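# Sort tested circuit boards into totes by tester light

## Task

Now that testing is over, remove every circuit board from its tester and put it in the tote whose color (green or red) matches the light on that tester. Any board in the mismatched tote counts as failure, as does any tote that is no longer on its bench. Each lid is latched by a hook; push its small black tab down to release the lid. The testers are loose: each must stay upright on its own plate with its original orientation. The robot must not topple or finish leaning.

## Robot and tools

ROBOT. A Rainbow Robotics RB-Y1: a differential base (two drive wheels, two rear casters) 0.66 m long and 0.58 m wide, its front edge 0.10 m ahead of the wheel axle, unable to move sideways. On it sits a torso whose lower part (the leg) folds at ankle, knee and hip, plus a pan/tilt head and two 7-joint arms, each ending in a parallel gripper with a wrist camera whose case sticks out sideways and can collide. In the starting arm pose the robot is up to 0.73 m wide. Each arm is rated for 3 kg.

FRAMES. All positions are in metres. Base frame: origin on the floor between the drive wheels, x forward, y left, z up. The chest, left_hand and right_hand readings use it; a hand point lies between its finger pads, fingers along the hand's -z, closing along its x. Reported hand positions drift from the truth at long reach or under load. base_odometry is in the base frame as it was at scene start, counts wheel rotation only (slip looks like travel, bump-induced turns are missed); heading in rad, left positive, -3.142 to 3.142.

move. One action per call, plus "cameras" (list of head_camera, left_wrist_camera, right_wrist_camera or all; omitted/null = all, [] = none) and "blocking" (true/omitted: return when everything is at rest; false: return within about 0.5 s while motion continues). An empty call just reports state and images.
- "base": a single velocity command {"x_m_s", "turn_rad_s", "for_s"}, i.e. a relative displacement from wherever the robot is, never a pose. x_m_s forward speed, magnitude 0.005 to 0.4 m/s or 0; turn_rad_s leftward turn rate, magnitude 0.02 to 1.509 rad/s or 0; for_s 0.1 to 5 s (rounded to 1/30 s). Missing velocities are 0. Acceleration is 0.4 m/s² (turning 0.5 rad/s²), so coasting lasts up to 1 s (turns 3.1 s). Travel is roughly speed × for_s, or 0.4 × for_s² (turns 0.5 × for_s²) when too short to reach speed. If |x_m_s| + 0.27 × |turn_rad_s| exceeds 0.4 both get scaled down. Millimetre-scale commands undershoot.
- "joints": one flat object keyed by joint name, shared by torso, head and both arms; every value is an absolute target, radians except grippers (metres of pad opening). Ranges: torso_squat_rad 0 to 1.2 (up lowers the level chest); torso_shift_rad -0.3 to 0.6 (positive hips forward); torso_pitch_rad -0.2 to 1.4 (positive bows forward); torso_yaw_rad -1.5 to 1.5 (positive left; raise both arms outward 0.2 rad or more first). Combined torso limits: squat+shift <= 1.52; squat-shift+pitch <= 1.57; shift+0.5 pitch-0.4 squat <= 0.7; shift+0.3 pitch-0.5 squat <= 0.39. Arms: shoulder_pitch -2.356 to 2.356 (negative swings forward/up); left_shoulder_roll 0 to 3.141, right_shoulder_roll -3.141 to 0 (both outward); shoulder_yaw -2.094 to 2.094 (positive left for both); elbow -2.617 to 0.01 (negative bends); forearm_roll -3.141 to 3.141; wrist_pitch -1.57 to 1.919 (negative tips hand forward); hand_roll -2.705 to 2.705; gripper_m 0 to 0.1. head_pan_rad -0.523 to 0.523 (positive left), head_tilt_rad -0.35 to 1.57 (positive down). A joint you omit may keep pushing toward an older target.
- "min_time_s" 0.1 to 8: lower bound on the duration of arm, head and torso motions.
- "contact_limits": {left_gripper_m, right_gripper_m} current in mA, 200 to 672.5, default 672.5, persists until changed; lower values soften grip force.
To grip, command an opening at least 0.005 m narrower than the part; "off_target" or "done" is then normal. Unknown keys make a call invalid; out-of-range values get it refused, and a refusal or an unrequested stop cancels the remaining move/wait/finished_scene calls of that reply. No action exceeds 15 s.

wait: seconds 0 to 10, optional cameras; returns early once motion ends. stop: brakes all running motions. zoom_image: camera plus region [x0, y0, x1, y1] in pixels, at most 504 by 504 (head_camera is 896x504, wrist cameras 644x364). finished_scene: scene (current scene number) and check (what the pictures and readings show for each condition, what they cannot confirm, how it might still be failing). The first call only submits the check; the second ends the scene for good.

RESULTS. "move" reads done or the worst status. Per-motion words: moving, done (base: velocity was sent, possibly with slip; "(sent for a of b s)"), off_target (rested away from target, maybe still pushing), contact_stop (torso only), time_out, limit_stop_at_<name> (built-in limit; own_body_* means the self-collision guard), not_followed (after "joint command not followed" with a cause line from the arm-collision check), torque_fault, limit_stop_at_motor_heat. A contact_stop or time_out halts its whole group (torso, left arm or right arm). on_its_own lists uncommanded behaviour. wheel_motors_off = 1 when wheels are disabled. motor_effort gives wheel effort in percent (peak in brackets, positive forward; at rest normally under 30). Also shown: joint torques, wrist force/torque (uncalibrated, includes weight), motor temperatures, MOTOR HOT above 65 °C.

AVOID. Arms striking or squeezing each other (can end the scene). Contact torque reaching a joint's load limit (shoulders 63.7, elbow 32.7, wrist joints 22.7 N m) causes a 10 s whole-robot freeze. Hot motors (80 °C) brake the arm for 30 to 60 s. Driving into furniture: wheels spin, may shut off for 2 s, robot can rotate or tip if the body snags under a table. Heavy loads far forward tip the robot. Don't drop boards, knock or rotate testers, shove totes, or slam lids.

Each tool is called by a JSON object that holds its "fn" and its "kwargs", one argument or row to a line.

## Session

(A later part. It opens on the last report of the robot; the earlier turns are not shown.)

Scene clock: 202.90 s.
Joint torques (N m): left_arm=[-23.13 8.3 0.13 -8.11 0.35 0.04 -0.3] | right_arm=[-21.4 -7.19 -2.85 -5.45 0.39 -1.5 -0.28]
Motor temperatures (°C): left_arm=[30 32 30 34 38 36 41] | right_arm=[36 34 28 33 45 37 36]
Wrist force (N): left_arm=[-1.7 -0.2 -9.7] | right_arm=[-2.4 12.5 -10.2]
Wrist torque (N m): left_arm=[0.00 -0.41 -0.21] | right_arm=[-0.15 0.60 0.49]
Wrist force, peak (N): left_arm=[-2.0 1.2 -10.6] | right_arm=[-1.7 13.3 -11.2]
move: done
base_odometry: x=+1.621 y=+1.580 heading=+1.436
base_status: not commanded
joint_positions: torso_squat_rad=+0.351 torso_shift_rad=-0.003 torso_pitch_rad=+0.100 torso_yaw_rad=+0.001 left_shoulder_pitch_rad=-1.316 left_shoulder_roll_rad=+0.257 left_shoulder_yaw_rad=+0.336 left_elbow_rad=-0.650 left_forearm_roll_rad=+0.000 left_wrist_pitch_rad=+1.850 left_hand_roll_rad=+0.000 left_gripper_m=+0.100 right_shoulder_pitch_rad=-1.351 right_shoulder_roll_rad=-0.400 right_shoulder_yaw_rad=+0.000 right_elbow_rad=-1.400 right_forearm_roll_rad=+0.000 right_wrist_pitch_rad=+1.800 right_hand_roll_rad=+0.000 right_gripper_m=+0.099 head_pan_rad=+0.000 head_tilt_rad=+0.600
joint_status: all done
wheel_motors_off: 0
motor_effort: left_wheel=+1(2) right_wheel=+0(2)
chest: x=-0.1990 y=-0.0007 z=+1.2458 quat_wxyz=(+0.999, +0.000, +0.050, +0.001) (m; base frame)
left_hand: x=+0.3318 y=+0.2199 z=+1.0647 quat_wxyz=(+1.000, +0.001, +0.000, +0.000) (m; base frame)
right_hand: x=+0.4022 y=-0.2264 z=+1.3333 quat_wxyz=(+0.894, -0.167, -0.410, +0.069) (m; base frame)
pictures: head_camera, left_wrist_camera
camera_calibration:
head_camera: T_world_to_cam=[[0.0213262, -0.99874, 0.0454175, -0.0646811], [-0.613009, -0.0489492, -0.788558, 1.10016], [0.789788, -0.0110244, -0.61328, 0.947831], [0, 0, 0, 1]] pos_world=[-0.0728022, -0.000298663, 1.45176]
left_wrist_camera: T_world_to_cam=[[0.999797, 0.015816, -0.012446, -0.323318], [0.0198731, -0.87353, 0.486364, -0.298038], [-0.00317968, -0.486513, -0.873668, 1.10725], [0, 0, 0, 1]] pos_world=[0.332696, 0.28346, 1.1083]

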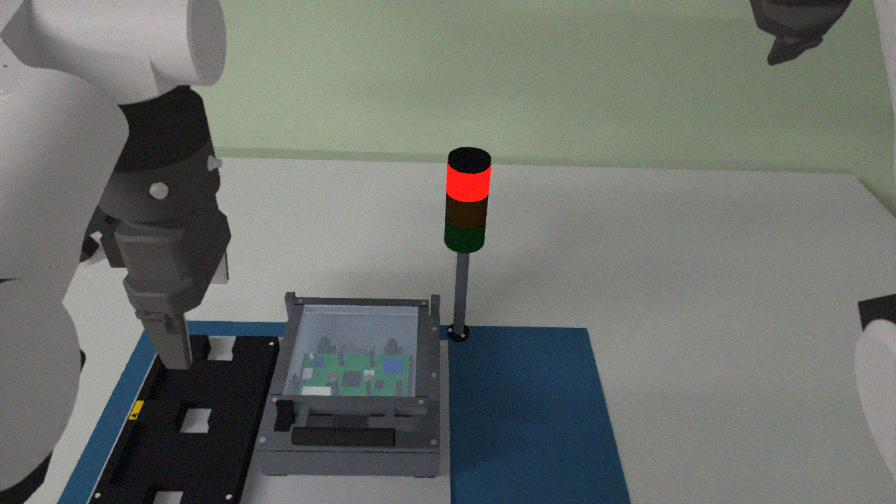

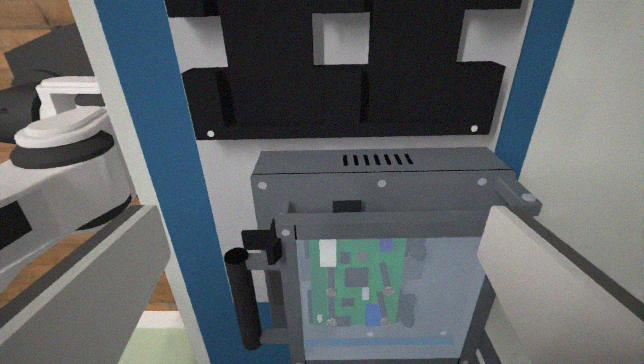

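{"fn": "move", "kwargs": {
  "joints": {"left_shoulder_pitch_rad":-0.998,"left_shoulder_roll_rad":0.035,"left_shoulder_yaw_rad":0.2095,"left_elbow_rad":-1.009,"left_wrist_pitch_rad":1.849,"left_hand_roll_rad":0.142,"left_gripper_m":0.0,"head_tilt_rad":0.7},
  "cameras": ["left_wrist_camera","head_camera"],
  "min_time_s": 2
}}

{"fn": "zoom_image", "kwargs": {
  "camera": "head_camera",
  "region": [200, 220, 500, 460]
}}

{"fn": "zoom_image", "kwargs": {
  "camera": "left_wrist_camera",
  "region": [200, 150, 440, 364]
}}

Scene clock: 245.63 s.
Joint torques (N m): left_arm=[-20.74 -3.01 -1.82 -8.53 2.67 -0.7 0.29] | right_arm=[-21.53 -7.36 -2.82 -5.32 0.51 -1.43 -0.25]
Motor temperatures (°C): left_arm=[30 32 30 34 38 35 41] | right_arm=[37 34 28 33 45 37 36]
Wrist force (N): left_arm=[-2.2 11.7 -7.5] | right_arm=[-2.1 12.7 -10.3]
Wrist torque (N m): left_arm=[0.20 -0.41 -0.13] | right_arm=[-0.17 0.61 0.49]
Wrist force, peak (N): left_arm=[-1.3 15.7 -5.0] | right_arm=[-2.4 12.8 -10.9]
move: done
base_odometry: x=+1.621 y=+1.580 heading=+1.436
base_status: not commanded
joint_positions: torso_squat_rad=+0.351 torso_shift_rad=-0.003 torso_pitch_rad=+0.100 torso_yaw_rad=+0.001 left_shoulder_pitch_rad=-0.998 left_shoulder_roll_rad=+0.037 left_shoulder_yaw_rad=+0.210 left_elbow_rad=-1.009 left_forearm_roll_rad=-0.001 left_wrist_pitch_rad=+1.849 left_hand_roll_rad=+0.142 left_gripper_m=+0.000 right_shoulder_pitch_rad=-1.351 right_shoulder_roll_rad=-0.400 right_shoulder_yaw_rad=+0.000 right_elbow_rad=-1.400 right_forearm_roll_rad=+0.000 right_wrist_pitch_rad=+1.800 right_hand_roll_rad=+0.000 right_gripper_m=+0.099 head_pan_rad=+0.000 head_tilt_rad=+0.700
joint_status: all done
wheel_motors_off: 0
motor_effort: left_wheel=+1(2) right_wheel=+0(2)
chest: x=-0.1990 y=-0.0006 z=+1.2458 quat_wxyz=(+0.999, +0.000, +0.050, +0.001) (m; base frame)
left_hand: x=+0.2847 y=+0.1490 z=+0.9749 quat_wxyz=(+1.000, -0.006, +0.000, +0.002) (m; base frame)
right_hand: x=+0.4023 y=-0.2262 z=+1.3333 quat_wxyz=(+0.894, -0.167, -0.410, +0.069) (m; base frame)
pictures: head_camera, left_wrist_camera
camera_calibration:
head_camera: T_world_to_cam=[[0.0260436, -0.998723, 0.0432804, -0.0607136], [-0.688593, -0.0493085, -0.723469, 0.994362], [0.72468, -0.0109609, -0.688998, 1.04686], [0, 0, 0, 1]] pos_world=[-0.072344, -0.000131136, 1.4433]
left_wrist_camera: T_world_to_cam=[[0.999722, 0.0193933, -0.0134092, -0.275804], [0.0234963, -0.866654, 0.498357, -0.329135], [-0.00195633, -0.498533, -0.866868, 0.989024], [0, 0, 0, 1]] pos_world=[0.285396, 0.213164, 1.01768]

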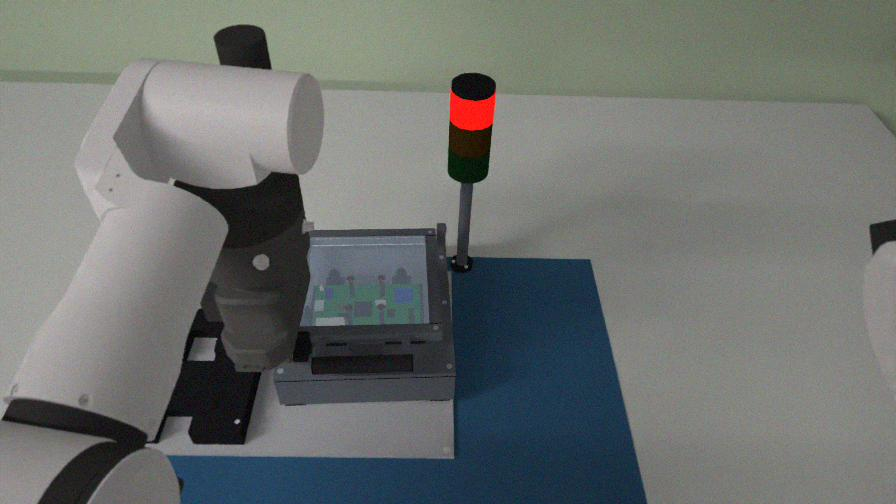

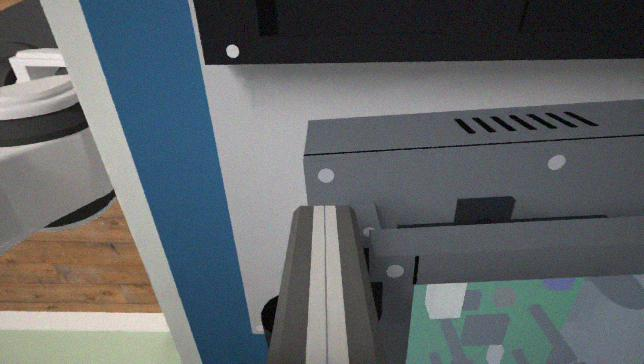

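Scaled by 1.680 from the camera's 896x504 image, which has a finer 1280x720 frame.

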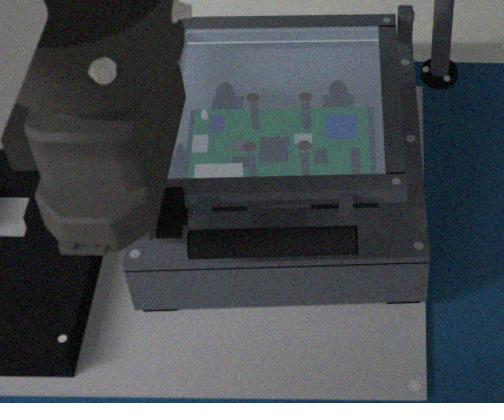

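Scaled by 2.100 from the camera's 644x364 image, which has a finer 920x520 frame.

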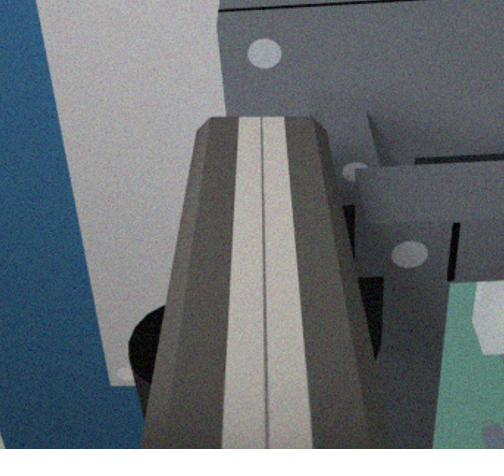

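{"fn": "move", "kwargs": {
  "joints": {"left_shoulder_pitch_rad":-1.03,"left_shoulder_roll_rad":0.041,"left_shoulder_yaw_rad":0.219,"left_elbow_rad":-1.071,"left_wrist_pitch_rad":1.915},
  "cameras": ["left_wrist_camera","head_camera"]
}}

{"fn": "zoom_image", "kwargs": {
  "camera": "left_wrist_camera",
  "region": [200, 150, 440, 364]
}}

Scene clock: 260.67 s.
Joint torques (N m): left_arm=[-20.71 3.48 0.49 -7.87 0.42 -0.42 0.29] | right_arm=[-21.81 -7.33 -2.9 -5.39 0.45 -1.5 -0.28]
Motor temperatures (°C): left_arm=[30 32 30 34 38 35 41] | right_arm=[37 34 28 33 45 37 36]
Wrist force (N): left_arm=[-1.6 0.2 -9.5] | right_arm=[-2.2 12.8 -10.5]
Wrist torque (N m): left_arm=[-0.03 -0.41 -0.21] | right_arm=[-0.19 0.60 0.50]
Wrist force, peak (N): left_arm=[-12.4 9.9 -11.7] | right_arm=[-2.2 13.3 -10.7]
move: done
base_odometry: x=+1.621 y=+1.580 heading=+1.436
base_status: not commanded
joint_positions: torso_squat_rad=+0.351 torso_shift_rad=-0.003 torso_pitch_rad=+0.100 torso_yaw_rad=+0.001 left_shoulder_pitch_rad=-1.030 left_shoulder_roll_rad=+0.041 left_shoulder_yaw_rad=+0.219 left_elbow_rad=-1.071 left_forearm_roll_rad=+0.000 left_wrist_pitch_rad=+1.915 left_hand_roll_rad=+0.142 left_gripper_m=+0.000 right_shoulder_pitch_rad=-1.350 right_shoulder_roll_rad=-0.400 right_shoulder_yaw_rad=+0.000 right_elbow_rad=-1.400 right_forearm_roll_rad=+0.000 right_wrist_pitch_rad=+1.800 right_hand_roll_rad=+0.000 right_gripper_m=+0.099 head_pan_rad=+0.000 head_tilt_rad=+0.700
joint_status: all done
wheel_motors_off: 0
motor_effort: left_wheel=+1(2) right_wheel=-1(1)
chest: x=-0.1990 y=-0.0007 z=+1.2458 quat_wxyz=(+0.999, +0.000, +0.050, +0.001) (m; base frame)
left_hand: x=+0.2907 y=+0.1470 z=+1.0056 quat_wxyz=(+1.000, -0.008, -0.013, +0.001) (m; base frame)
right_hand: x=+0.4022 y=-0.2264 z=+1.3333 quat_wxyz=(+0.894, -0.167, -0.410, +0.069) (m; base frame)
pictures: head_camera, left_wrist_camera
camera_calibration:
head_camera: T_world_to_cam=[[0.0258882, -0.998732, 0.0431859, -0.0607209], [-0.688586, -0.049133, -0.723488, 0.994371], [0.724692, -0.0110074, -0.688985, 1.04685], [0, 0, 0, 1]] pos_world=[-0.0723638, -0.000264309, 1.4433]
left_wrist_camera: T_world_to_cam=[[0.999766, 0.0171871, 0.0130979, -0.30769], [0.0082665, -0.864218, 0.50305, -0.346982], [0.0199654, -0.502824, -0.864158, 1.00608], [0, 0, 0, 1]] pos_world=[0.2904, 0.211299, 1.04799]

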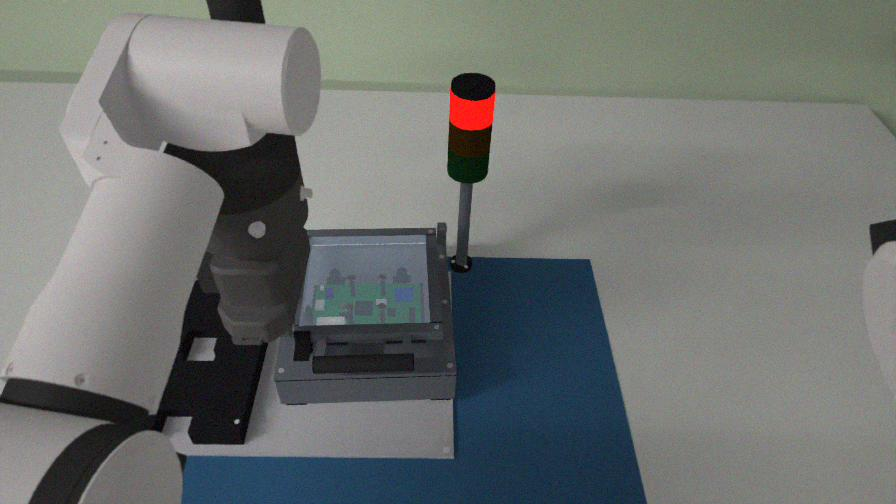

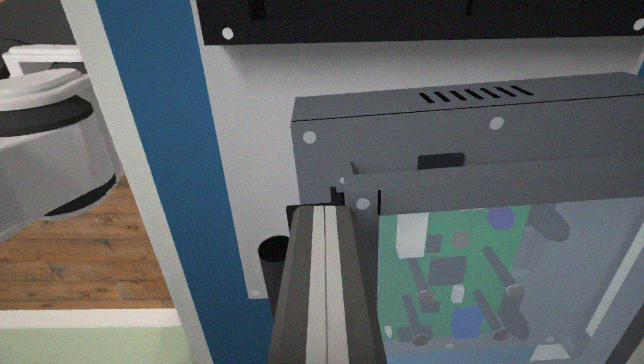

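Scaled by 2.100 from the camera's 644x364 image, which has a finer 920x520 frame.

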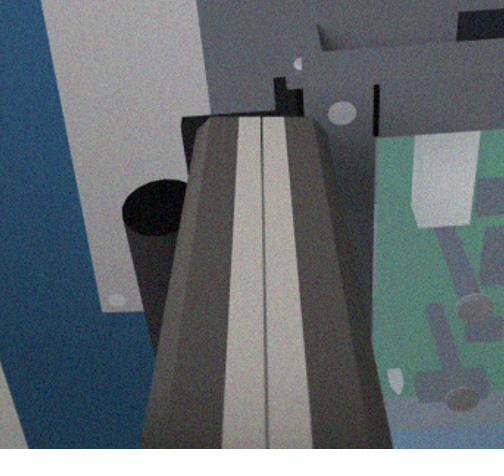

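{"fn": "move", "kwargs": {
  "joints": {"left_shoulder_pitch_rad":-0.96,"left_shoulder_roll_rad":0.006,"left_shoulder_yaw_rad":0.181,"left_elbow_rad":-1.031,"left_wrist_pitch_rad":1.83,"left_hand_roll_rad":0.169},
  "cameras": ["left_wrist_camera"],
  "min_time_s": 2
}}

{"fn": "zoom_image", "kwargs": {
  "camera": "left_wrist_camera",
  "region": [200, 150, 440, 364]
}}

Scene clock: 306.43 s.
Joint torques (N m): left_arm=[13.43 -5.63 -0.81 11.53 0.53 -4.37 0.27] | right_arm=[-22.55 -8.08 -3.07 -5.59 0.49 -1.48 -0.26]
Motor temperatures (°C): left_arm=[30 32 29 34 38 36 41] | right_arm=[37 34 28 33 45 37 36]
Wrist force (N): left_arm=[-17.8 6.1 84.7] | right_arm=[-2.0 12.7 -10.6]
Wrist torque (N m): left_arm=[-0.31 -0.07 -0.26] | right_arm=[-0.17 0.64 0.48]
Wrist force, peak (N): left_arm=[-60.9 20.7 170.6] | right_arm=[-2.7 14.1 -11.5]
move: torque_fault
TORQUE FAULT: left_elbow_rad reached its load limit. The robot stopped for 10 seconds, dropped its targets and accepts commands again. The stop added 9.0 s to the call.
base_odometry: x=+1.621 y=+1.580 heading=+1.436
base_status: not commanded
joint_positions: torso_squat_rad=+0.351 torso_shift_rad=-0.004 torso_pitch_rad=+0.096 torso_yaw_rad=+0.001 left_shoulder_pitch_rad=-0.996 left_shoulder_roll_rad=+0.023 left_shoulder_yaw_rad=+0.193 left_elbow_rad=-1.055 left_forearm_roll_rad=-0.001 left_wrist_pitch_rad=+1.858 left_hand_roll_rad=+0.160 left_gripper_m=+0.000 right_shoulder_pitch_rad=-1.350 right_shoulder_roll_rad=-0.400 right_shoulder_yaw_rad=+0.000 right_elbow_rad=-1.400 right_forearm_roll_rad=+0.000 right_wrist_pitch_rad=+1.800 right_hand_roll_rad=+0.000 right_gripper_m=+0.099 head_pan_rad=+0.000 head_tilt_rad=+0.700
joint_status: left_shoulder_pitch_rad torque_fault (moved +0.034 of +0.070); left_shoulder_roll_rad torque_fault (moved -0.018 of -0.035); left_elbow_rad torque_fault (moved +0.016 of +0.040); left_wrist_pitch_rad torque_fault (moved -0.057 of -0.085); left_hand_roll_rad torque_fault (moved +0.018 of +0.027); the others done
wheel_motors_off: 0
on_its_own: left_shoulder_pitch_rad is held at -0.988, not at your -0.960, since a torque_fault; left_shoulder_roll_rad is held at +0.021, not at your +0.006, since a torque_fault; left_elbow_rad is held at -1.050, not at your -1.031, since a torque_fault; left_wrist_pitch_rad is held at +1.857, not at your +1.830, since a torque_fault; left_hand_roll_rad is held at +0.160, not at your +0.169, since a torque_fault
motor_effort: left_wheel=+4(20) right_wheel=+4(23)
chest: x=-0.2010 y=-0.0010 z=+1.2458 quat_wxyz=(+0.999, +0.001, +0.048, +0.001) (m; base frame)
left_hand: x=+0.2874 y=+0.1394 z=+0.9866 quat_wxyz=(+1.000, -0.006, -0.018, +0.001) (m; base frame)
right_hand: x=+0.4000 y=-0.2265 z=+1.3350 quat_wxyz=(+0.894, -0.166, -0.411, +0.069) (m; base frame)
pictures: left_wrist_camera
camera_calibration:
left_wrist_camera: T_world_to_cam=[[0.999581, 0.0172003, 0.0232874, -0.313956], [0.00325225, -0.865998, 0.500037, -0.339283], [0.0287676, -0.499752, -0.865691, 0.984503], [0, 0, 0, 1]] pos_world=[0.286606, 0.203589, 1.02924]

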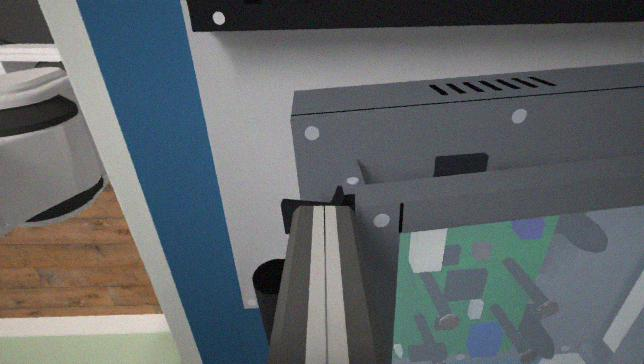

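Scaled by 2.100 from the camera's 644x364 image, which has a finer 920x520 frame.

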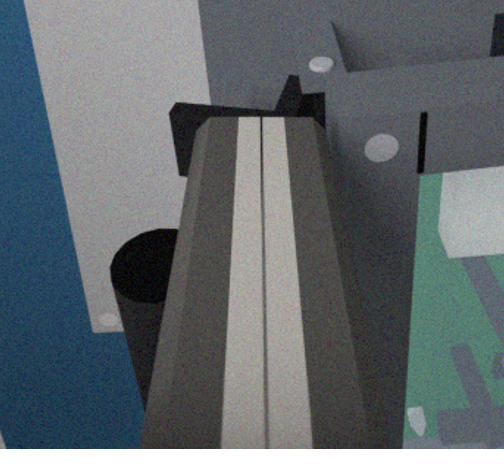

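{"fn": "move", "kwargs": {
  "joints": {"left_shoulder_pitch_rad":-0.987,"left_shoulder_roll_rad":0.01,"left_shoulder_yaw_rad":0.189,"left_elbow_rad":-1.141,"left_wrist_pitch_rad":1.915,"left_hand_roll_rad":0.17,"torso_pitch_rad":0.1},
  "cameras": ["left_wrist_camera"]
}}

{"fn": "zoom_image", "kwargs": {
  "camera": "left_wrist_camera",
  "region": [200, 150, 440, 364]
}}

Scene clock: 320.83 s.
Joint torques (N m): left_arm=[-19.06 2.72 -0.97 -6.98 0.38 -0.04 0.26] | right_arm=[-22.61 -8.09 -2.98 -5.54 0.53 -1.58 -0.26]
Motor temperatures (°C): left_arm=[30 32 29 34 38 36 41] | right_arm=[37 34 28 33 45 37 36]
Wrist force (N): left_arm=[-1.3 0.4 -8.7] | right_arm=[-2.3 12.9 -10.7]
Wrist torque (N m): left_arm=[-0.06 -0.33 -0.19] | right_arm=[-0.17 0.60 0.47]
Wrist force, peak (N): left_arm=[-17.8 6.2 84.9] | right_arm=[-2.0 13.2 -10.9]
move: done
base_odometry: x=+1.621 y=+1.580 heading=+1.436
base_status: not commanded
joint_positions: torso_squat_rad=+0.351 torso_shift_rad=-0.003 torso_pitch_rad=+0.100 torso_yaw_rad=+0.001 left_shoulder_pitch_rad=-0.987 left_shoulder_roll_rad=+0.010 left_shoulder_yaw_rad=+0.189 left_elbow_rad=-1.141 left_forearm_roll_rad=-0.001 left_wrist_pitch_rad=+1.915 left_hand_roll_rad=+0.170 left_gripper_m=+0.000 right_shoulder_pitch_rad=-1.350 right_shoulder_roll_rad=-0.400 right_shoulder_yaw_rad=+0.000 right_elbow_rad=-1.400 right_forearm_roll_rad=+0.000 right_wrist_pitch_rad=+1.800 right_hand_roll_rad=+0.000 right_gripper_m=+0.099 head_pan_rad=+0.000 head_tilt_rad=+0.700
joint_status: all done
wheel_motors_off: 0
motor_effort: left_wheel=-1(5) right_wheel=+1(3)
chest: x=-0.1991 y=-0.0008 z=+1.2458 quat_wxyz=(+0.999, +0.001, +0.050, +0.001) (m; base frame)
left_hand: x=+0.2853 y=+0.1336 z=+1.0016 quat_wxyz=(+1.000, -0.012, -0.025, +0.001) (m; base frame)
right_hand: x=+0.4022 y=-0.2264 z=+1.3331 quat_wxyz=(+0.894, -0.167, -0.410, +0.069) (m; base frame)
pictures: left_wrist_camera
camera_calibration:
left_wrist_camera: T_world_to_cam=[[0.999156, 0.0185737, 0.036624, -0.325569], [-0.00266525, -0.860651, 0.509189, -0.360028], [0.040978, -0.508857, -0.859875, 0.986567], [0, 0, 0, 1]] pos_world=[0.283908, 0.19821, 1.04357]

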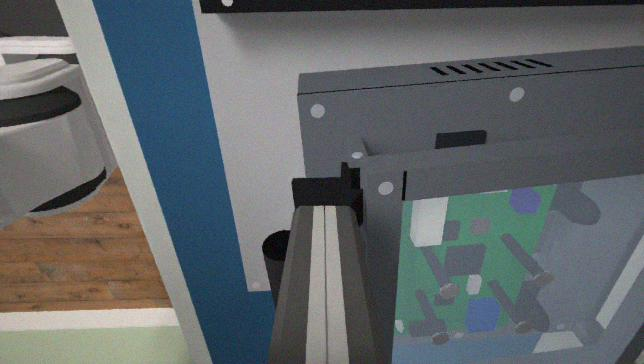

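Scaled by 2.100 from the camera's 644x364 image, which has a finer 920x520 frame.

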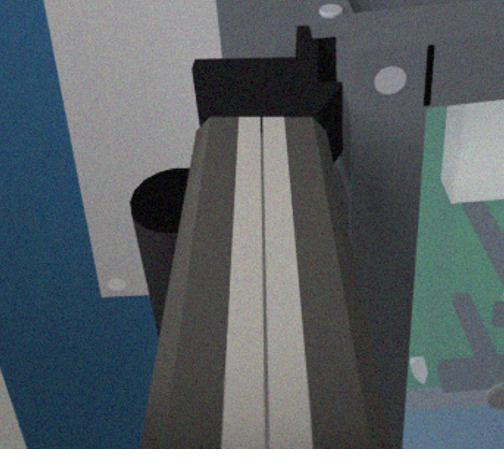

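{"fn": "move", "kwargs": {
  "joints": {"left_shoulder_pitch_rad":-0.942,"left_shoulder_roll_rad":0.004,"left_shoulder_yaw_rad":0.176,"left_elbow_rad":-1.043,"left_wrist_pitch_rad":1.825},
  "cameras": ["left_wrist_camera"],
  "min_time_s": 4
}}

{"fn": "zoom_image", "kwargs": {
  "camera": "left_wrist_camera",
  "region": [200, 150, 440, 364]
}}

Scene clock: 343.33 s.
Joint torques (N m): left_arm=[15.06 -3.09 -0.33 12.81 0.34 0.11 0.1] | right_arm=[-22.75 -8.28 -3.2 -5.58 0.63 -1.52 -0.24]
Motor temperatures (°C): left_arm=[30 32 29 34 38 36 41] | right_arm=[37 34 28 33 45 37 36]
Wrist force (N): left_arm=[-0.4 1.6 74.9] | right_arm=[-2.2 12.4 -10.4]
Wrist torque (N m): left_arm=[-0.23 -0.48 -0.08] | right_arm=[-0.13 0.63 0.48]
Wrist force, peak (N): left_arm=[-47.2 6.4 158.6] | right_arm=[-2.3 12.5 -11.4]
move: torque_fault
TORQUE FAULT: left_elbow_rad reached its load limit. The robot stopped for 10 seconds, dropped its targets and accepts commands again. The stop added 9.4 s to the call.
base_odometry: x=+1.621 y=+1.580 heading=+1.436
base_status: not commanded
joint_positions: torso_squat_rad=+0.351 torso_shift_rad=-0.004 torso_pitch_rad=+0.097 torso_yaw_rad=+0.001 left_shoulder_pitch_rad=-0.981 left_shoulder_roll_rad=+0.010 left_shoulder_yaw_rad=+0.182 left_elbow_rad=-1.088 left_forearm_roll_rad=-0.001 left_wrist_pitch_rad=+1.863 left_hand_roll_rad=+0.170 left_gripper_m=+0.000 right_shoulder_pitch_rad=-1.350 right_shoulder_roll_rad=-0.400 right_shoulder_yaw_rad=+0.000 right_elbow_rad=-1.400 right_forearm_roll_rad=+0.000 right_wrist_pitch_rad=+1.800 right_hand_roll_rad=+0.000 right_gripper_m=+0.099 head_pan_rad=+0.000 head_tilt_rad=+0.700
joint_status: left_shoulder_pitch_rad torque_fault (moved +0.006 of +0.045); left_elbow_rad torque_fault (moved +0.053 of +0.098); left_wrist_pitch_rad torque_fault (moved -0.052 of -0.090); the others done
wheel_motors_off: 0
on_its_own: left_shoulder_pitch_rad is held at -0.973, not at your -0.942, since a torque_fault; left_elbow_rad is held at -1.083, not at your -1.043, since a torque_fault; left_wrist_pitch_rad is held at +1.863, not at your +1.825, since a torque_fault
motor_effort: left_wheel=+0(21) right_wheel=-1(19)
chest: x=-0.2006 y=-0.0010 z=+1.2458 quat_wxyz=(+0.999, +0.001, +0.048, +0.001) (m; base frame)
left_hand: x=+0.2858 y=+0.1332 z=+0.9871 quat_wxyz=(+1.000, -0.009, -0.023, +0.000) (m; base frame)
right_hand: x=+0.4004 y=-0.2266 z=+1.3347 quat_wxyz=(+0.894, -0.166, -0.411, +0.069) (m; base frame)
pictures: left_wrist_camera
camera_calibration:
left_wrist_camera: T_world_to_cam=[[0.9993, 0.0152087, 0.0341876, -0.322688], [-0.00408675, -0.863843, 0.503744, -0.34679], [0.037194, -0.503531, -0.863176, 0.977492], [0, 0, 0, 1]] pos_world=[0.284688, 0.197533, 1.02947]

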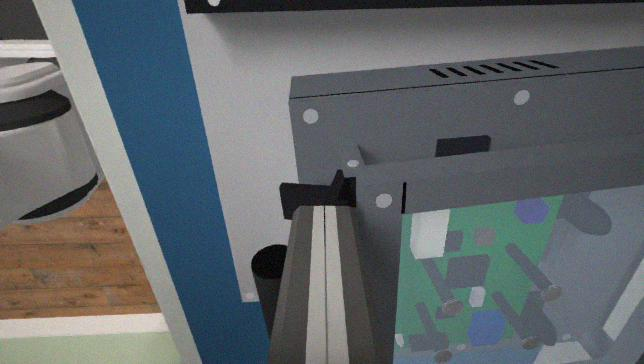

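Scaled by 2.100 from the camera's 644x364 image, which has a finer 920x520 frame.

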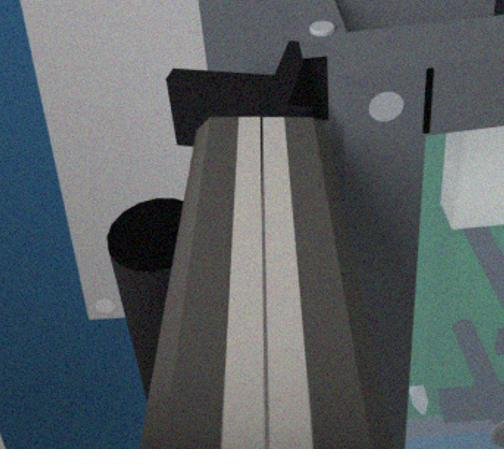

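{"fn": "move", "kwargs": {
  "joints": {"left_shoulder_pitch_rad":-0.987,"left_shoulder_roll_rad":0.01,"left_shoulder_yaw_rad":0.189,"left_elbow_rad":-1.141,"left_wrist_pitch_rad":1.915,"left_hand_roll_rad":0.17,"torso_pitch_rad":0.1},
  "cameras": []
}}

{"fn": "move", "kwargs": {
  "base": {"x_m_s":-0.02,"for_s":0.6},
  "cameras": ["left_wrist_camera"]
}}

{"fn": "zoom_image", "kwargs": {
  "camera": "left_wrist_camera",
  "region": [200, 150, 440, 364]
}}

Scene clock: 355.33 s.
Joint torques (N m): left_arm=[-18.94 2.41 0.62 -6.85 0.31 0.14 0.16] | right_arm=[-22.44 -8.34 -3.28 -5.78 0.56 -1.52 -0.22]
Motor temperatures (°C): left_arm=[30 32 29 34 38 35 41] | right_arm=[37 34 28 33 45 37 36]
Wrist force (N): left_arm=[-1.6 1.3 -9.2] | right_arm=[-2.0 12.9 -10.6]
Wrist torque (N m): left_arm=[-0.16 -0.39 -0.18] | right_arm=[-0.20 0.65 0.48]
Wrist force, peak (N): left_arm=[-0.6 1.4 75.2] | right_arm=[-2.3 12.7 -11.1]
move: done
base_odometry: x=+1.621 y=+1.580 heading=+1.436
base_status: not commanded
joint_positions: torso_squat_rad=+0.351 torso_shift_rad=-0.003 torso_pitch_rad=+0.100 torso_yaw_rad=+0.001 left_shoulder_pitch_rad=-0.987 left_shoulder_roll_rad=+0.010 left_shoulder_yaw_rad=+0.189 left_elbow_rad=-1.141 left_forearm_roll_rad=+0.000 left_wrist_pitch_rad=+1.915 left_hand_roll_rad=+0.170 left_gripper_m=+0.000 right_shoulder_pitch_rad=-1.350 right_shoulder_roll_rad=-0.400 right_shoulder_yaw_rad=+0.000 right_elbow_rad=-1.400 right_forearm_roll_rad=+0.000 right_wrist_pitch_rad=+1.800 right_hand_roll_rad=+0.000 right_gripper_m=+0.099 head_pan_rad=+0.000 head_tilt_rad=+0.700
joint_status: all done
wheel_motors_off: 0
motor_effort: left_wheel=-1(3) right_wheel=+2(2)
chest: x=-0.1990 y=-0.0008 z=+1.2458 quat_wxyz=(+0.999, +0.001, +0.050, +0.001) (m; base frame)
left_hand: x=+0.2853 y=+0.1335 z=+1.0016 quat_wxyz=(+1.000, -0.012, -0.025, +0.001) (m; base frame)
right_hand: x=+0.4022 y=-0.2263 z=+1.3331 quat_wxyz=(+0.894, -0.167, -0.410, +0.069) (m; base frame)
pictures: none
No camera images: "cameras" was empty.

Scene clock: 356.60 s.
Joint torques (N m): left_arm=[-19.4 2.71 0.6 -7.17 0.2 0.08 0.27] | right_arm=[-22.46 -8.22 -3.18 -5.52 0.6 -1.51 -0.17]
Motor temperatures (°C): left_arm=[30 32 29 34 38 35 41] | right_arm=[37 34 28 33 45 37 36]
Wrist force (N): left_arm=[-1.3 1.4 -9.2] | right_arm=[-2.3 12.9 -10.8]
Wrist torque (N m): left_arm=[-0.19 -0.35 -0.18] | right_arm=[-0.19 0.60 0.49]
Wrist force, peak (N): left_arm=[-1.4 1.4 -9.4] | right_arm=[-2.3 12.9 -10.8]
move: done
base_odometry: x=+1.620 y=+1.569 heading=+1.436
base_status: done (sent for 0.6 of 0.6 s)
joint_positions: torso_squat_rad=+0.351 torso_shift_rad=-0.003 torso_pitch_rad=+0.100 torso_yaw_rad=+0.001 left_shoulder_pitch_rad=-0.987 left_shoulder_roll_rad=+0.010 left_shoulder_yaw_rad=+0.189 left_elbow_rad=-1.141 left_forearm_roll_rad=+0.000 left_wrist_pitch_rad=+1.915 left_hand_roll_rad=+0.170 left_gripper_m=+0.000 right_shoulder_pitch_rad=-1.350 right_shoulder_roll_rad=-0.400 right_shoulder_yaw_rad=+0.000 right_elbow_rad=-1.400 right_forearm_roll_rad=+0.000 right_wrist_pitch_rad=+1.800 right_hand_roll_rad=+0.000 right_gripper_m=+0.099 head_pan_rad=+0.000 head_tilt_rad=+0.700
joint_status: not commanded
wheel_motors_off: 0
motor_effort: left_wheel=-3(19) right_wheel=+6(11)
chest: x=-0.1990 y=-0.0008 z=+1.2458 quat_wxyz=(+0.999, +0.001, +0.050, +0.001) (m; base frame)
left_hand: x=+0.2853 y=+0.1335 z=+1.0015 quat_wxyz=(+1.000, -0.012, -0.025, +0.001) (m; base frame)
right_hand: x=+0.4022 y=-0.2263 z=+1.3331 quat_wxyz=(+0.894, -0.167, -0.410, +0.069) (m; base frame)
pictures: left_wrist_camera
camera_calibration:
left_wrist_camera: T_world_to_cam=[[0.999169, 0.0183489, 0.036382, -0.325265], [-0.00272807, -0.860744, 0.50903, -0.359807], [0.0406557, -0.508707, -0.85998, 0.986616], [0, 0, 0, 1]] pos_world=[0.283902, 0.198164, 1.04346]

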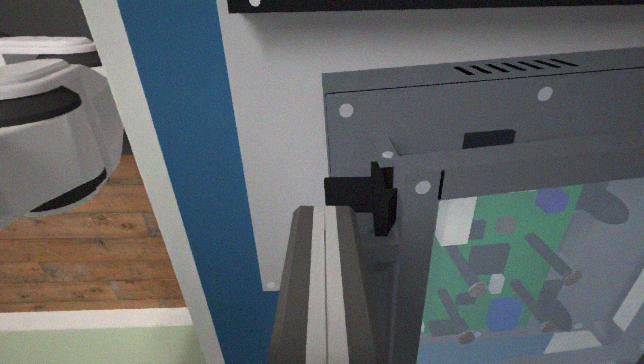

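Scaled by 2.100 from the camera's 644x364 image, which has a finer 920x520 frame.

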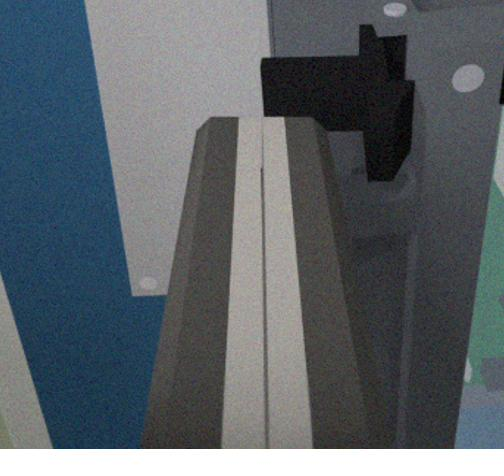

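{"fn": "move", "kwargs": {
  "joints": {"left_shoulder_pitch_rad":-1.003,"left_shoulder_roll_rad":0.021,"left_shoulder_yaw_rad":0.197,"left_elbow_rad":-0.97,"left_wrist_pitch_rad":1.803},
  "cameras": ["left_wrist_camera"],
  "min_time_s": 4
}}

{"fn": "zoom_image", "kwargs": {
  "camera": "left_wrist_camera",
  "region": [200, 150, 440, 364]
}}

Scene clock: 376.30 s.
Joint torques (N m): left_arm=[3.55 3.9 1.3 5.6 -1 -9.98 0.19] | right_arm=[-22.21 -8.42 -3.16 -5.4 0.68 -1.52 -0.16]
Motor temperatures (°C): left_arm=[30 32 29 34 38 36 41] | right_arm=[37 34 28 33 45 37 36]
Wrist force (N): left_arm=[-42.7 1.9 79.1] | right_arm=[-2.0 12.8 -10.5]
Wrist torque (N m): left_arm=[-0.04 0.32 -0.16] | right_arm=[-0.19 0.64 0.48]
Wrist force, peak (N): left_arm=[-45.4 2.2 80.5] | right_arm=[-2.2 13.0 -10.7]
move: done
base_odometry: x=+1.620 y=+1.569 heading=+1.436
base_status: not commanded
joint_positions: torso_squat_rad=+0.351 torso_shift_rad=-0.004 torso_pitch_rad=+0.096 torso_yaw_rad=+0.001 left_shoulder_pitch_rad=-1.009 left_shoulder_roll_rad=+0.021 left_shoulder_yaw_rad=+0.197 left_elbow_rad=-0.973 left_forearm_roll_rad=+0.000 left_wrist_pitch_rad=+1.805 left_hand_roll_rad=+0.170 left_gripper_m=+0.000 right_shoulder_pitch_rad=-1.350 right_shoulder_roll_rad=-0.400 right_shoulder_yaw_rad=+0.000 right_elbow_rad=-1.400 right_forearm_roll_rad=+0.000 right_wrist_pitch_rad=+1.800 right_hand_roll_rad=+0.000 right_gripper_m=+0.099 head_pan_rad=+0.000 head_tilt_rad=+0.700
joint_status: all done
wheel_motors_off: 0
motor_effort: left_wheel=+0(5) right_wheel=+8(9)
chest: x=-0.2011 y=-0.0009 z=+1.2458 quat_wxyz=(+0.999, +0.001, +0.048, +0.001) (m; base frame)
left_hand: x=+0.2875 y=+0.1365 z=+0.9712 quat_wxyz=(+1.000, -0.007, -0.009, +0.004) (m; base frame)
right_hand: x=+0.3999 y=-0.2264 z=+1.3351 quat_wxyz=(+0.894, -0.166, -0.411, +0.069) (m; base frame)
pictures: left_wrist_camera
camera_calibration:
left_wrist_camera: T_world_to_cam=[[0.999721, 0.0230908, 0.00504286, -0.296831], [0.0174725, -0.865721, 0.500222, -0.338433], [0.0159162, -0.499994, -0.865883, 0.97365], [0, 0, 0, 1]] pos_world=[0.287164, 0.200685, 1.01385]

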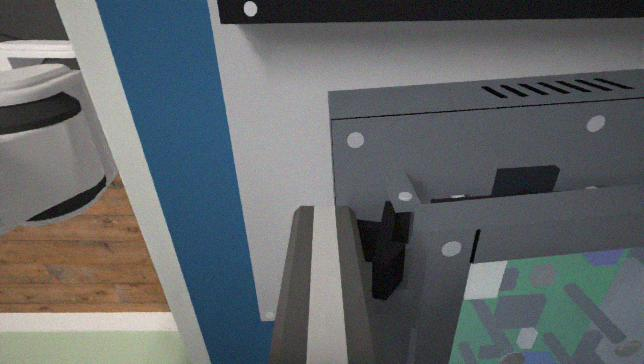

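Scaled by 2.100 from the camera's 644x364 image, which has a finer 920x520 frame.

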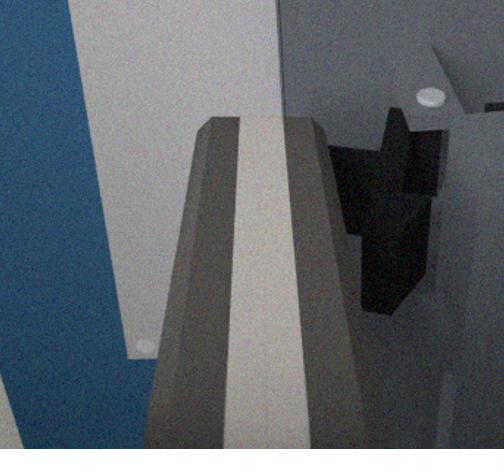

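{"fn": "move", "kwargs": {
  "cameras": ["head_camera"]
}}

{"fn": "zoom_image", "kwargs": {
  "camera": "head_camera",
  "region": [240, 280, 460, 420]
}}

Scene clock: 388.93 s.
Joint torques (N m): left_arm=[3.45 4.05 1.28 5.42 -1.05 -10.06 0.21] | right_arm=[-22.63 -7.94 -3.3 -5.48 0.61 -1.5 -0.19]
Motor temperatures (°C): left_arm=[29 32 29 34 38 37 41] | right_arm=[37 34 28 33 45 37 36]
Wrist force (N): left_arm=[-41.5 2.0 77.5] | right_arm=[-2.1 12.7 -10.3]
Wrist torque (N m): left_arm=[-0.04 0.27 -0.14] | right_arm=[-0.18 0.64 0.48]
Wrist force, peak (N): left_arm=[-42.4 2.2 78.7] | right_arm=[-2.2 12.9 -10.7]
base_odometry: x=+1.620 y=+1.569 heading=+1.436
base_status: not commanded
joint_positions: torso_squat_rad=+0.351 torso_shift_rad=-0.004 torso_pitch_rad=+0.096 torso_yaw_rad=+0.001 left_shoulder_pitch_rad=-1.009 left_shoulder_roll_rad=+0.021 left_shoulder_yaw_rad=+0.197 left_elbow_rad=-0.973 left_forearm_roll_rad=+0.000 left_wrist_pitch_rad=+1.805 left_hand_roll_rad=+0.170 left_gripper_m=+0.000 right_shoulder_pitch_rad=-1.350 right_shoulder_roll_rad=-0.400 right_shoulder_yaw_rad=+0.000 right_elbow_rad=-1.400 right_forearm_roll_rad=+0.000 right_wrist_pitch_rad=+1.800 right_hand_roll_rad=+0.000 right_gripper_m=+0.099 head_pan_rad=+0.000 head_tilt_rad=+0.700
joint_status: all done
wheel_motors_off: 0
motor_effort: left_wheel=+2(5) right_wheel=+8(9)
chest: x=-0.2011 y=-0.0009 z=+1.2458 quat_wxyz=(+0.999, +0.001, +0.048, +0.001) (m; base frame)
left_hand: x=+0.2875 y=+0.1365 z=+0.9712 quat_wxyz=(+1.000, -0.007, -0.009, +0.004) (m; base frame)
right_hand: x=+0.3999 y=-0.2264 z=+1.3351 quat_wxyz=(+0.894, -0.166, -0.411, +0.069) (m; base frame)
pictures: head_camera
camera_calibration:
head_camera: T_world_to_cam=[[0.0259065, -0.998747, 0.042809, -0.0604162], [-0.686148, -0.0489084, -0.725816, 0.996354], [0.727, -0.01057, -0.686556, 1.04577], [0, 0, 0, 1]] pos_world=[-0.0750655, -0.000556683, 1.44374]

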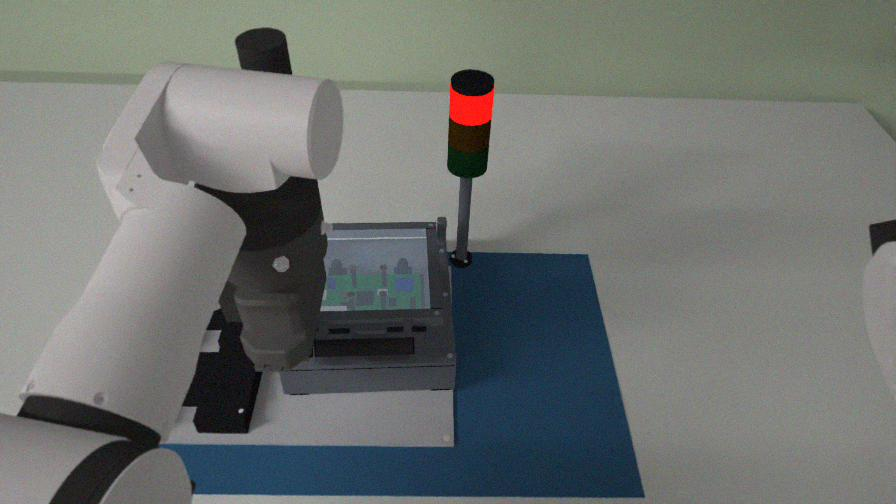

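Scaled by 2.291 from the camera's 896x504 image, which has a finer 1280x720 frame.

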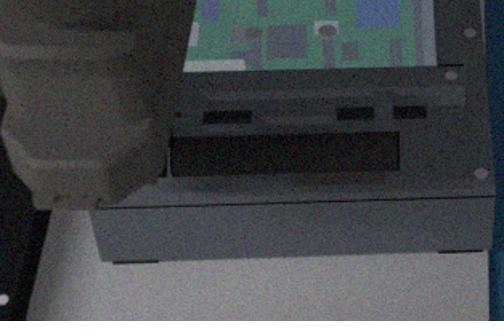

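{"fn": "move", "kwargs": {
  "joints": {"left_shoulder_pitch_rad":-0.987,"left_shoulder_roll_rad":0.02,"left_shoulder_yaw_rad":0.189,"left_elbow_rad":-1.141,"left_wrist_pitch_rad":1.915,"left_hand_roll_rad":0.17,"torso_pitch_rad":0.1},
  "cameras": ["left_wrist_camera","head_camera"],
  "min_time_s": 2
}}

{"fn": "zoom_image", "kwargs": {
  "camera": "left_wrist_camera",
  "region": [200, 100, 644, 364]
}}

{"fn": "zoom_image", "kwargs": {
  "camera": "head_camera",
  "region": [240, 210, 480, 420]
}}

Scene clock: 399.43 s.
Joint torques (N m): left_arm=[-18.95 2.76 -1.57 -8.51 0.08 0.1 0.14] | right_arm=[-22.52 -8.32 -3.16 -5.56 0.62 -1.49 -0.16]
Motor temperatures (°C): left_arm=[29 32 29 34 38 37 41] | right_arm=[37 34 28 33 45 37 36]
Wrist force (N): left_arm=[-0.9 1.3 -9.7] | right_arm=[-2.2 12.6 -10.4]
Wrist torque (N m): left_arm=[-0.17 -0.29 -0.18] | right_arm=[-0.15 0.61 0.49]
Wrist force, peak (N): left_arm=[-41.7 2.2 77.5] | right_arm=[-2.0 12.9 -10.8]
move: done
base_odometry: x=+1.620 y=+1.569 heading=+1.436
base_status: not commanded
joint_positions: torso_squat_rad=+0.351 torso_shift_rad=-0.003 torso_pitch_rad=+0.100 torso_yaw_rad=+0.001 left_shoulder_pitch_rad=-0.987 left_shoulder_roll_rad=+0.020 left_shoulder_yaw_rad=+0.189 left_elbow_rad=-1.141 left_forearm_roll_rad=+0.000 left_wrist_pitch_rad=+1.915 left_hand_roll_rad=+0.170 left_gripper_m=+0.000 right_shoulder_pitch_rad=-1.350 right_shoulder_roll_rad=-0.400 right_shoulder_yaw_rad=+0.000 right_elbow_rad=-1.400 right_forearm_roll_rad=+0.000 right_wrist_pitch_rad=+1.800 right_hand_roll_rad=+0.000 right_gripper_m=+0.099 head_pan_rad=+0.000 head_tilt_rad=+0.700
joint_status: all done
wheel_motors_off: 0
motor_effort: left_wheel=-1(3) right_wheel=+8(11)
chest: x=-0.1991 y=-0.0008 z=+1.2458 quat_wxyz=(+0.999, +0.001, +0.050, +0.001) (m; base frame)
left_hand: x=+0.2867 y=+0.1391 z=+1.0024 quat_wxyz=(+1.000, -0.009, -0.026, +0.005) (m; base frame)
right_hand: x=+0.4021 y=-0.2264 z=+1.3332 quat_wxyz=(+0.894, -0.166, -0.410, +0.069) (m; base frame)
pictures: head_camera, left_wrist_camera
camera_calibration:
head_camera: T_world_to_cam=[[0.0258847, -0.998738, 0.0430465, -0.0606431], [-0.688487, -0.0490312, -0.72359, 0.994455], [0.724787, -0.0109071, -0.688887, 1.04681], [0, 0, 0, 1]] pos_world=[-0.0724761, -0.000389632, 1.44332]
left_wrist_camera: T_world_to_cam=[[0.998896, 0.0257323, 0.0393072, -0.330726], [0.00242594, -0.863798, 0.503833, -0.351362], [0.0469183, -0.503181, -0.862906, 0.99053], [0, 0, 0, 1]] pos_world=[0.284739, 0.20342, 1.04476]

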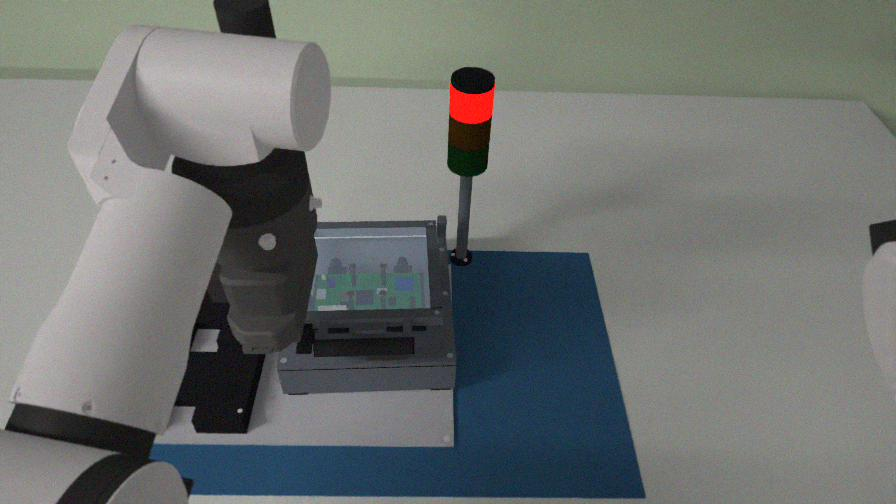

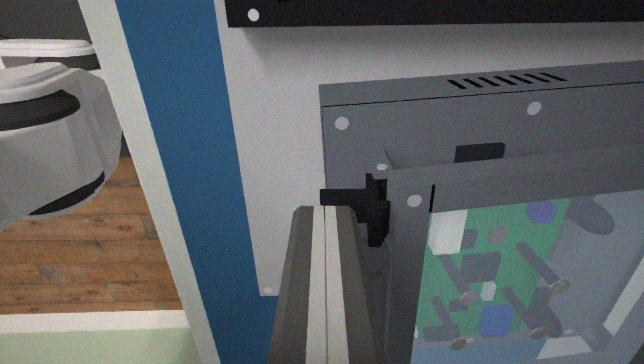

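Scaled by 1.135 from the camera's 644x364 image, which has a finer 920x520 frame.

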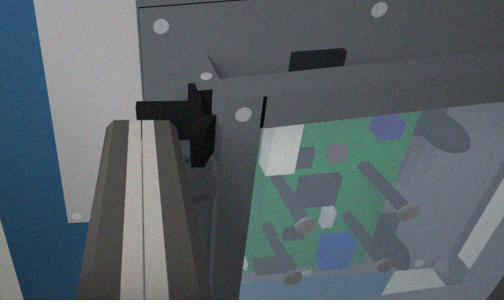

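Scaled by 2.100 from the camera's 896x504 image, which has a finer 1280x720 frame.

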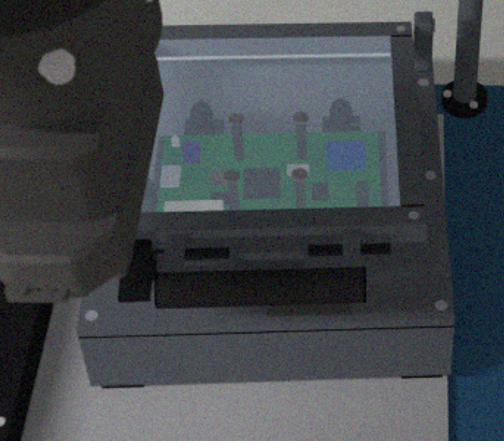

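{"fn": "move", "kwargs": {
  "joints": {"left_shoulder_pitch_rad":0.33,"left_shoulder_roll_rad":0.106,"left_shoulder_yaw_rad":-0.368,"left_elbow_rad":-2.176,"left_wrist_pitch_rad":0.394,"left_hand_roll_rad":0},
  "cameras": ["head_camera"],
  "min_time_s": 2
}}

{"fn": "move", "kwargs": {
  "joints": {"left_shoulder_pitch_rad":0.187,"left_shoulder_roll_rad":0.055,"left_shoulder_yaw_rad":-0.33,"left_elbow_rad":-1.702,"left_wrist_pitch_rad":0.066},
  "cameras": ["head_camera","left_wrist_camera"],
  "min_time_s": 2
}}

{"fn": "zoom_image", "kwargs": {
  "camera": "head_camera",
  "region": [240, 210, 480, 420]
}}

Scene clock: 446.83 s.
Joint torques (N m): left_arm=[8.58 1.94 1.21 10.61 -0.08 3.71 -0.07] | right_arm=[-22.36 -7.74 -3.25 -5.47 0.63 -1.51 -0.23]
Motor temperatures (°C): left_arm=[30 32 29 34 38 36 41] | right_arm=[37 34 28 33 45 37 36]
Wrist force (N): left_arm=[15.4 -1.1 48.9] | right_arm=[-2.0 12.6 -10.4]
Wrist torque (N m): left_arm=[-0.53 -0.54 -0.11] | right_arm=[-0.16 0.64 0.49]
Wrist force, peak (N): left_arm=[10.4 -9.5 120.3] | right_arm=[-2.1 13.8 -11.9]
move: torque_fault
TORQUE FAULT: left_elbow_rad reached its load limit. The robot stopped for 10 seconds, dropped its targets and accepts commands again. The stop added 9.2 s to the call.
base_odometry: x=+1.620 y=+1.569 heading=+1.435
base_status: not commanded
joint_positions: torso_squat_rad=+0.351 torso_shift_rad=-0.004 torso_pitch_rad=+0.098 torso_yaw_rad=+0.001 left_shoulder_pitch_rad=-0.775 left_shoulder_roll_rad=+0.040 left_shoulder_yaw_rad=+0.068 left_elbow_rad=-1.350 left_forearm_roll_rad=+0.000 left_wrist_pitch_rad=+1.610 left_hand_roll_rad=+0.131 left_gripper_m=+0.000 right_shoulder_pitch_rad=-1.350 right_shoulder_roll_rad=-0.400 right_shoulder_yaw_rad=+0.000 right_elbow_rad=-1.400 right_forearm_roll_rad=+0.000 right_wrist_pitch_rad=+1.800 right_hand_roll_rad=+0.000 right_gripper_m=+0.099 head_pan_rad=+0.000 head_tilt_rad=+0.700
joint_status: left_shoulder_pitch_rad torque_fault (moved +0.212 of +1.317); left_shoulder_roll_rad torque_fault (moved +0.020 of +0.086); left_shoulder_yaw_rad torque_fault (moved -0.121 of -0.557); left_elbow_rad torque_fault (moved -0.209 of -1.035); left_wrist_pitch_rad torque_fault (moved -0.305 of -1.521); left_hand_roll_rad torque_fault (moved -0.039 of -0.170)
wheel_motors_off: 0
on_its_own: left_shoulder_pitch_rad is held at -0.768, not at your +0.330, since a torque_fault; left_shoulder_roll_rad is held at +0.040, not at your +0.106, since a torque_fault; left_shoulder_yaw_rad is held at +0.068, not at your -0.368, since a torque_fault; left_elbow_rad is held at -1.345, not at your -2.176, since a torque_fault; left_wrist_pitch_rad is held at +1.611, not at your +0.394, since a torque_fault; left_hand_roll_rad is held at +0.130, not at your +0.000, since a torque_fault
motor_effort: left_wheel=-7(14) right_wheel=+8(37)
chest: x=-0.2003 y=-0.0010 z=+1.2458 quat_wxyz=(+0.999, +0.001, +0.049, +0.001) (m; base frame)
left_hand: x=+0.3225 y=+0.1518 z=+0.9814 quat_wxyz=(+0.982, +0.002, -0.188, -0.025) (m; base frame)
right_hand: x=+0.4008 y=-0.2267 z=+1.3344 quat_wxyz=(+0.894, -0.166, -0.411, +0.069) (m; base frame)
pictures: head_camera
camera_calibration:
head_camera: T_world_to_cam=[[0.0257438, -0.998754, 0.0427595, -0.0604594], [-0.687001, -0.0487483, -0.72502, 0.995755], [0.726201, -0.010711, -0.687399, 1.04607], [0, 0, 0, 1]] pos_world=[-0.0740141, -0.000638156, 1.44359]

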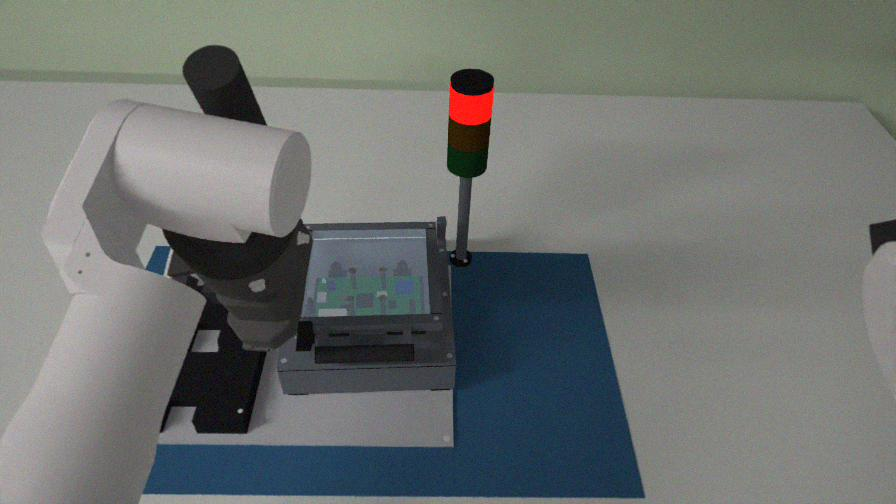

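not run: a stop that you did not command came earlier in this reply.

Scaled by 2.100 from the camera's 896x504 image, which has a finer 1280x720 frame.

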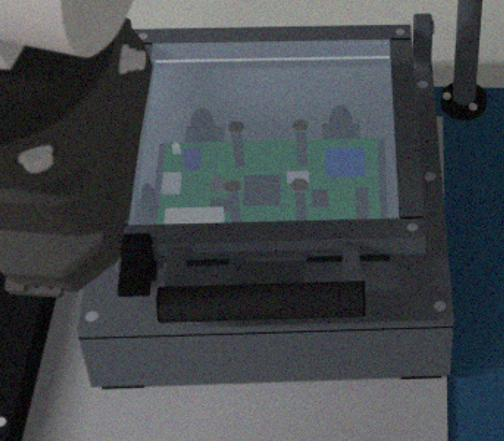

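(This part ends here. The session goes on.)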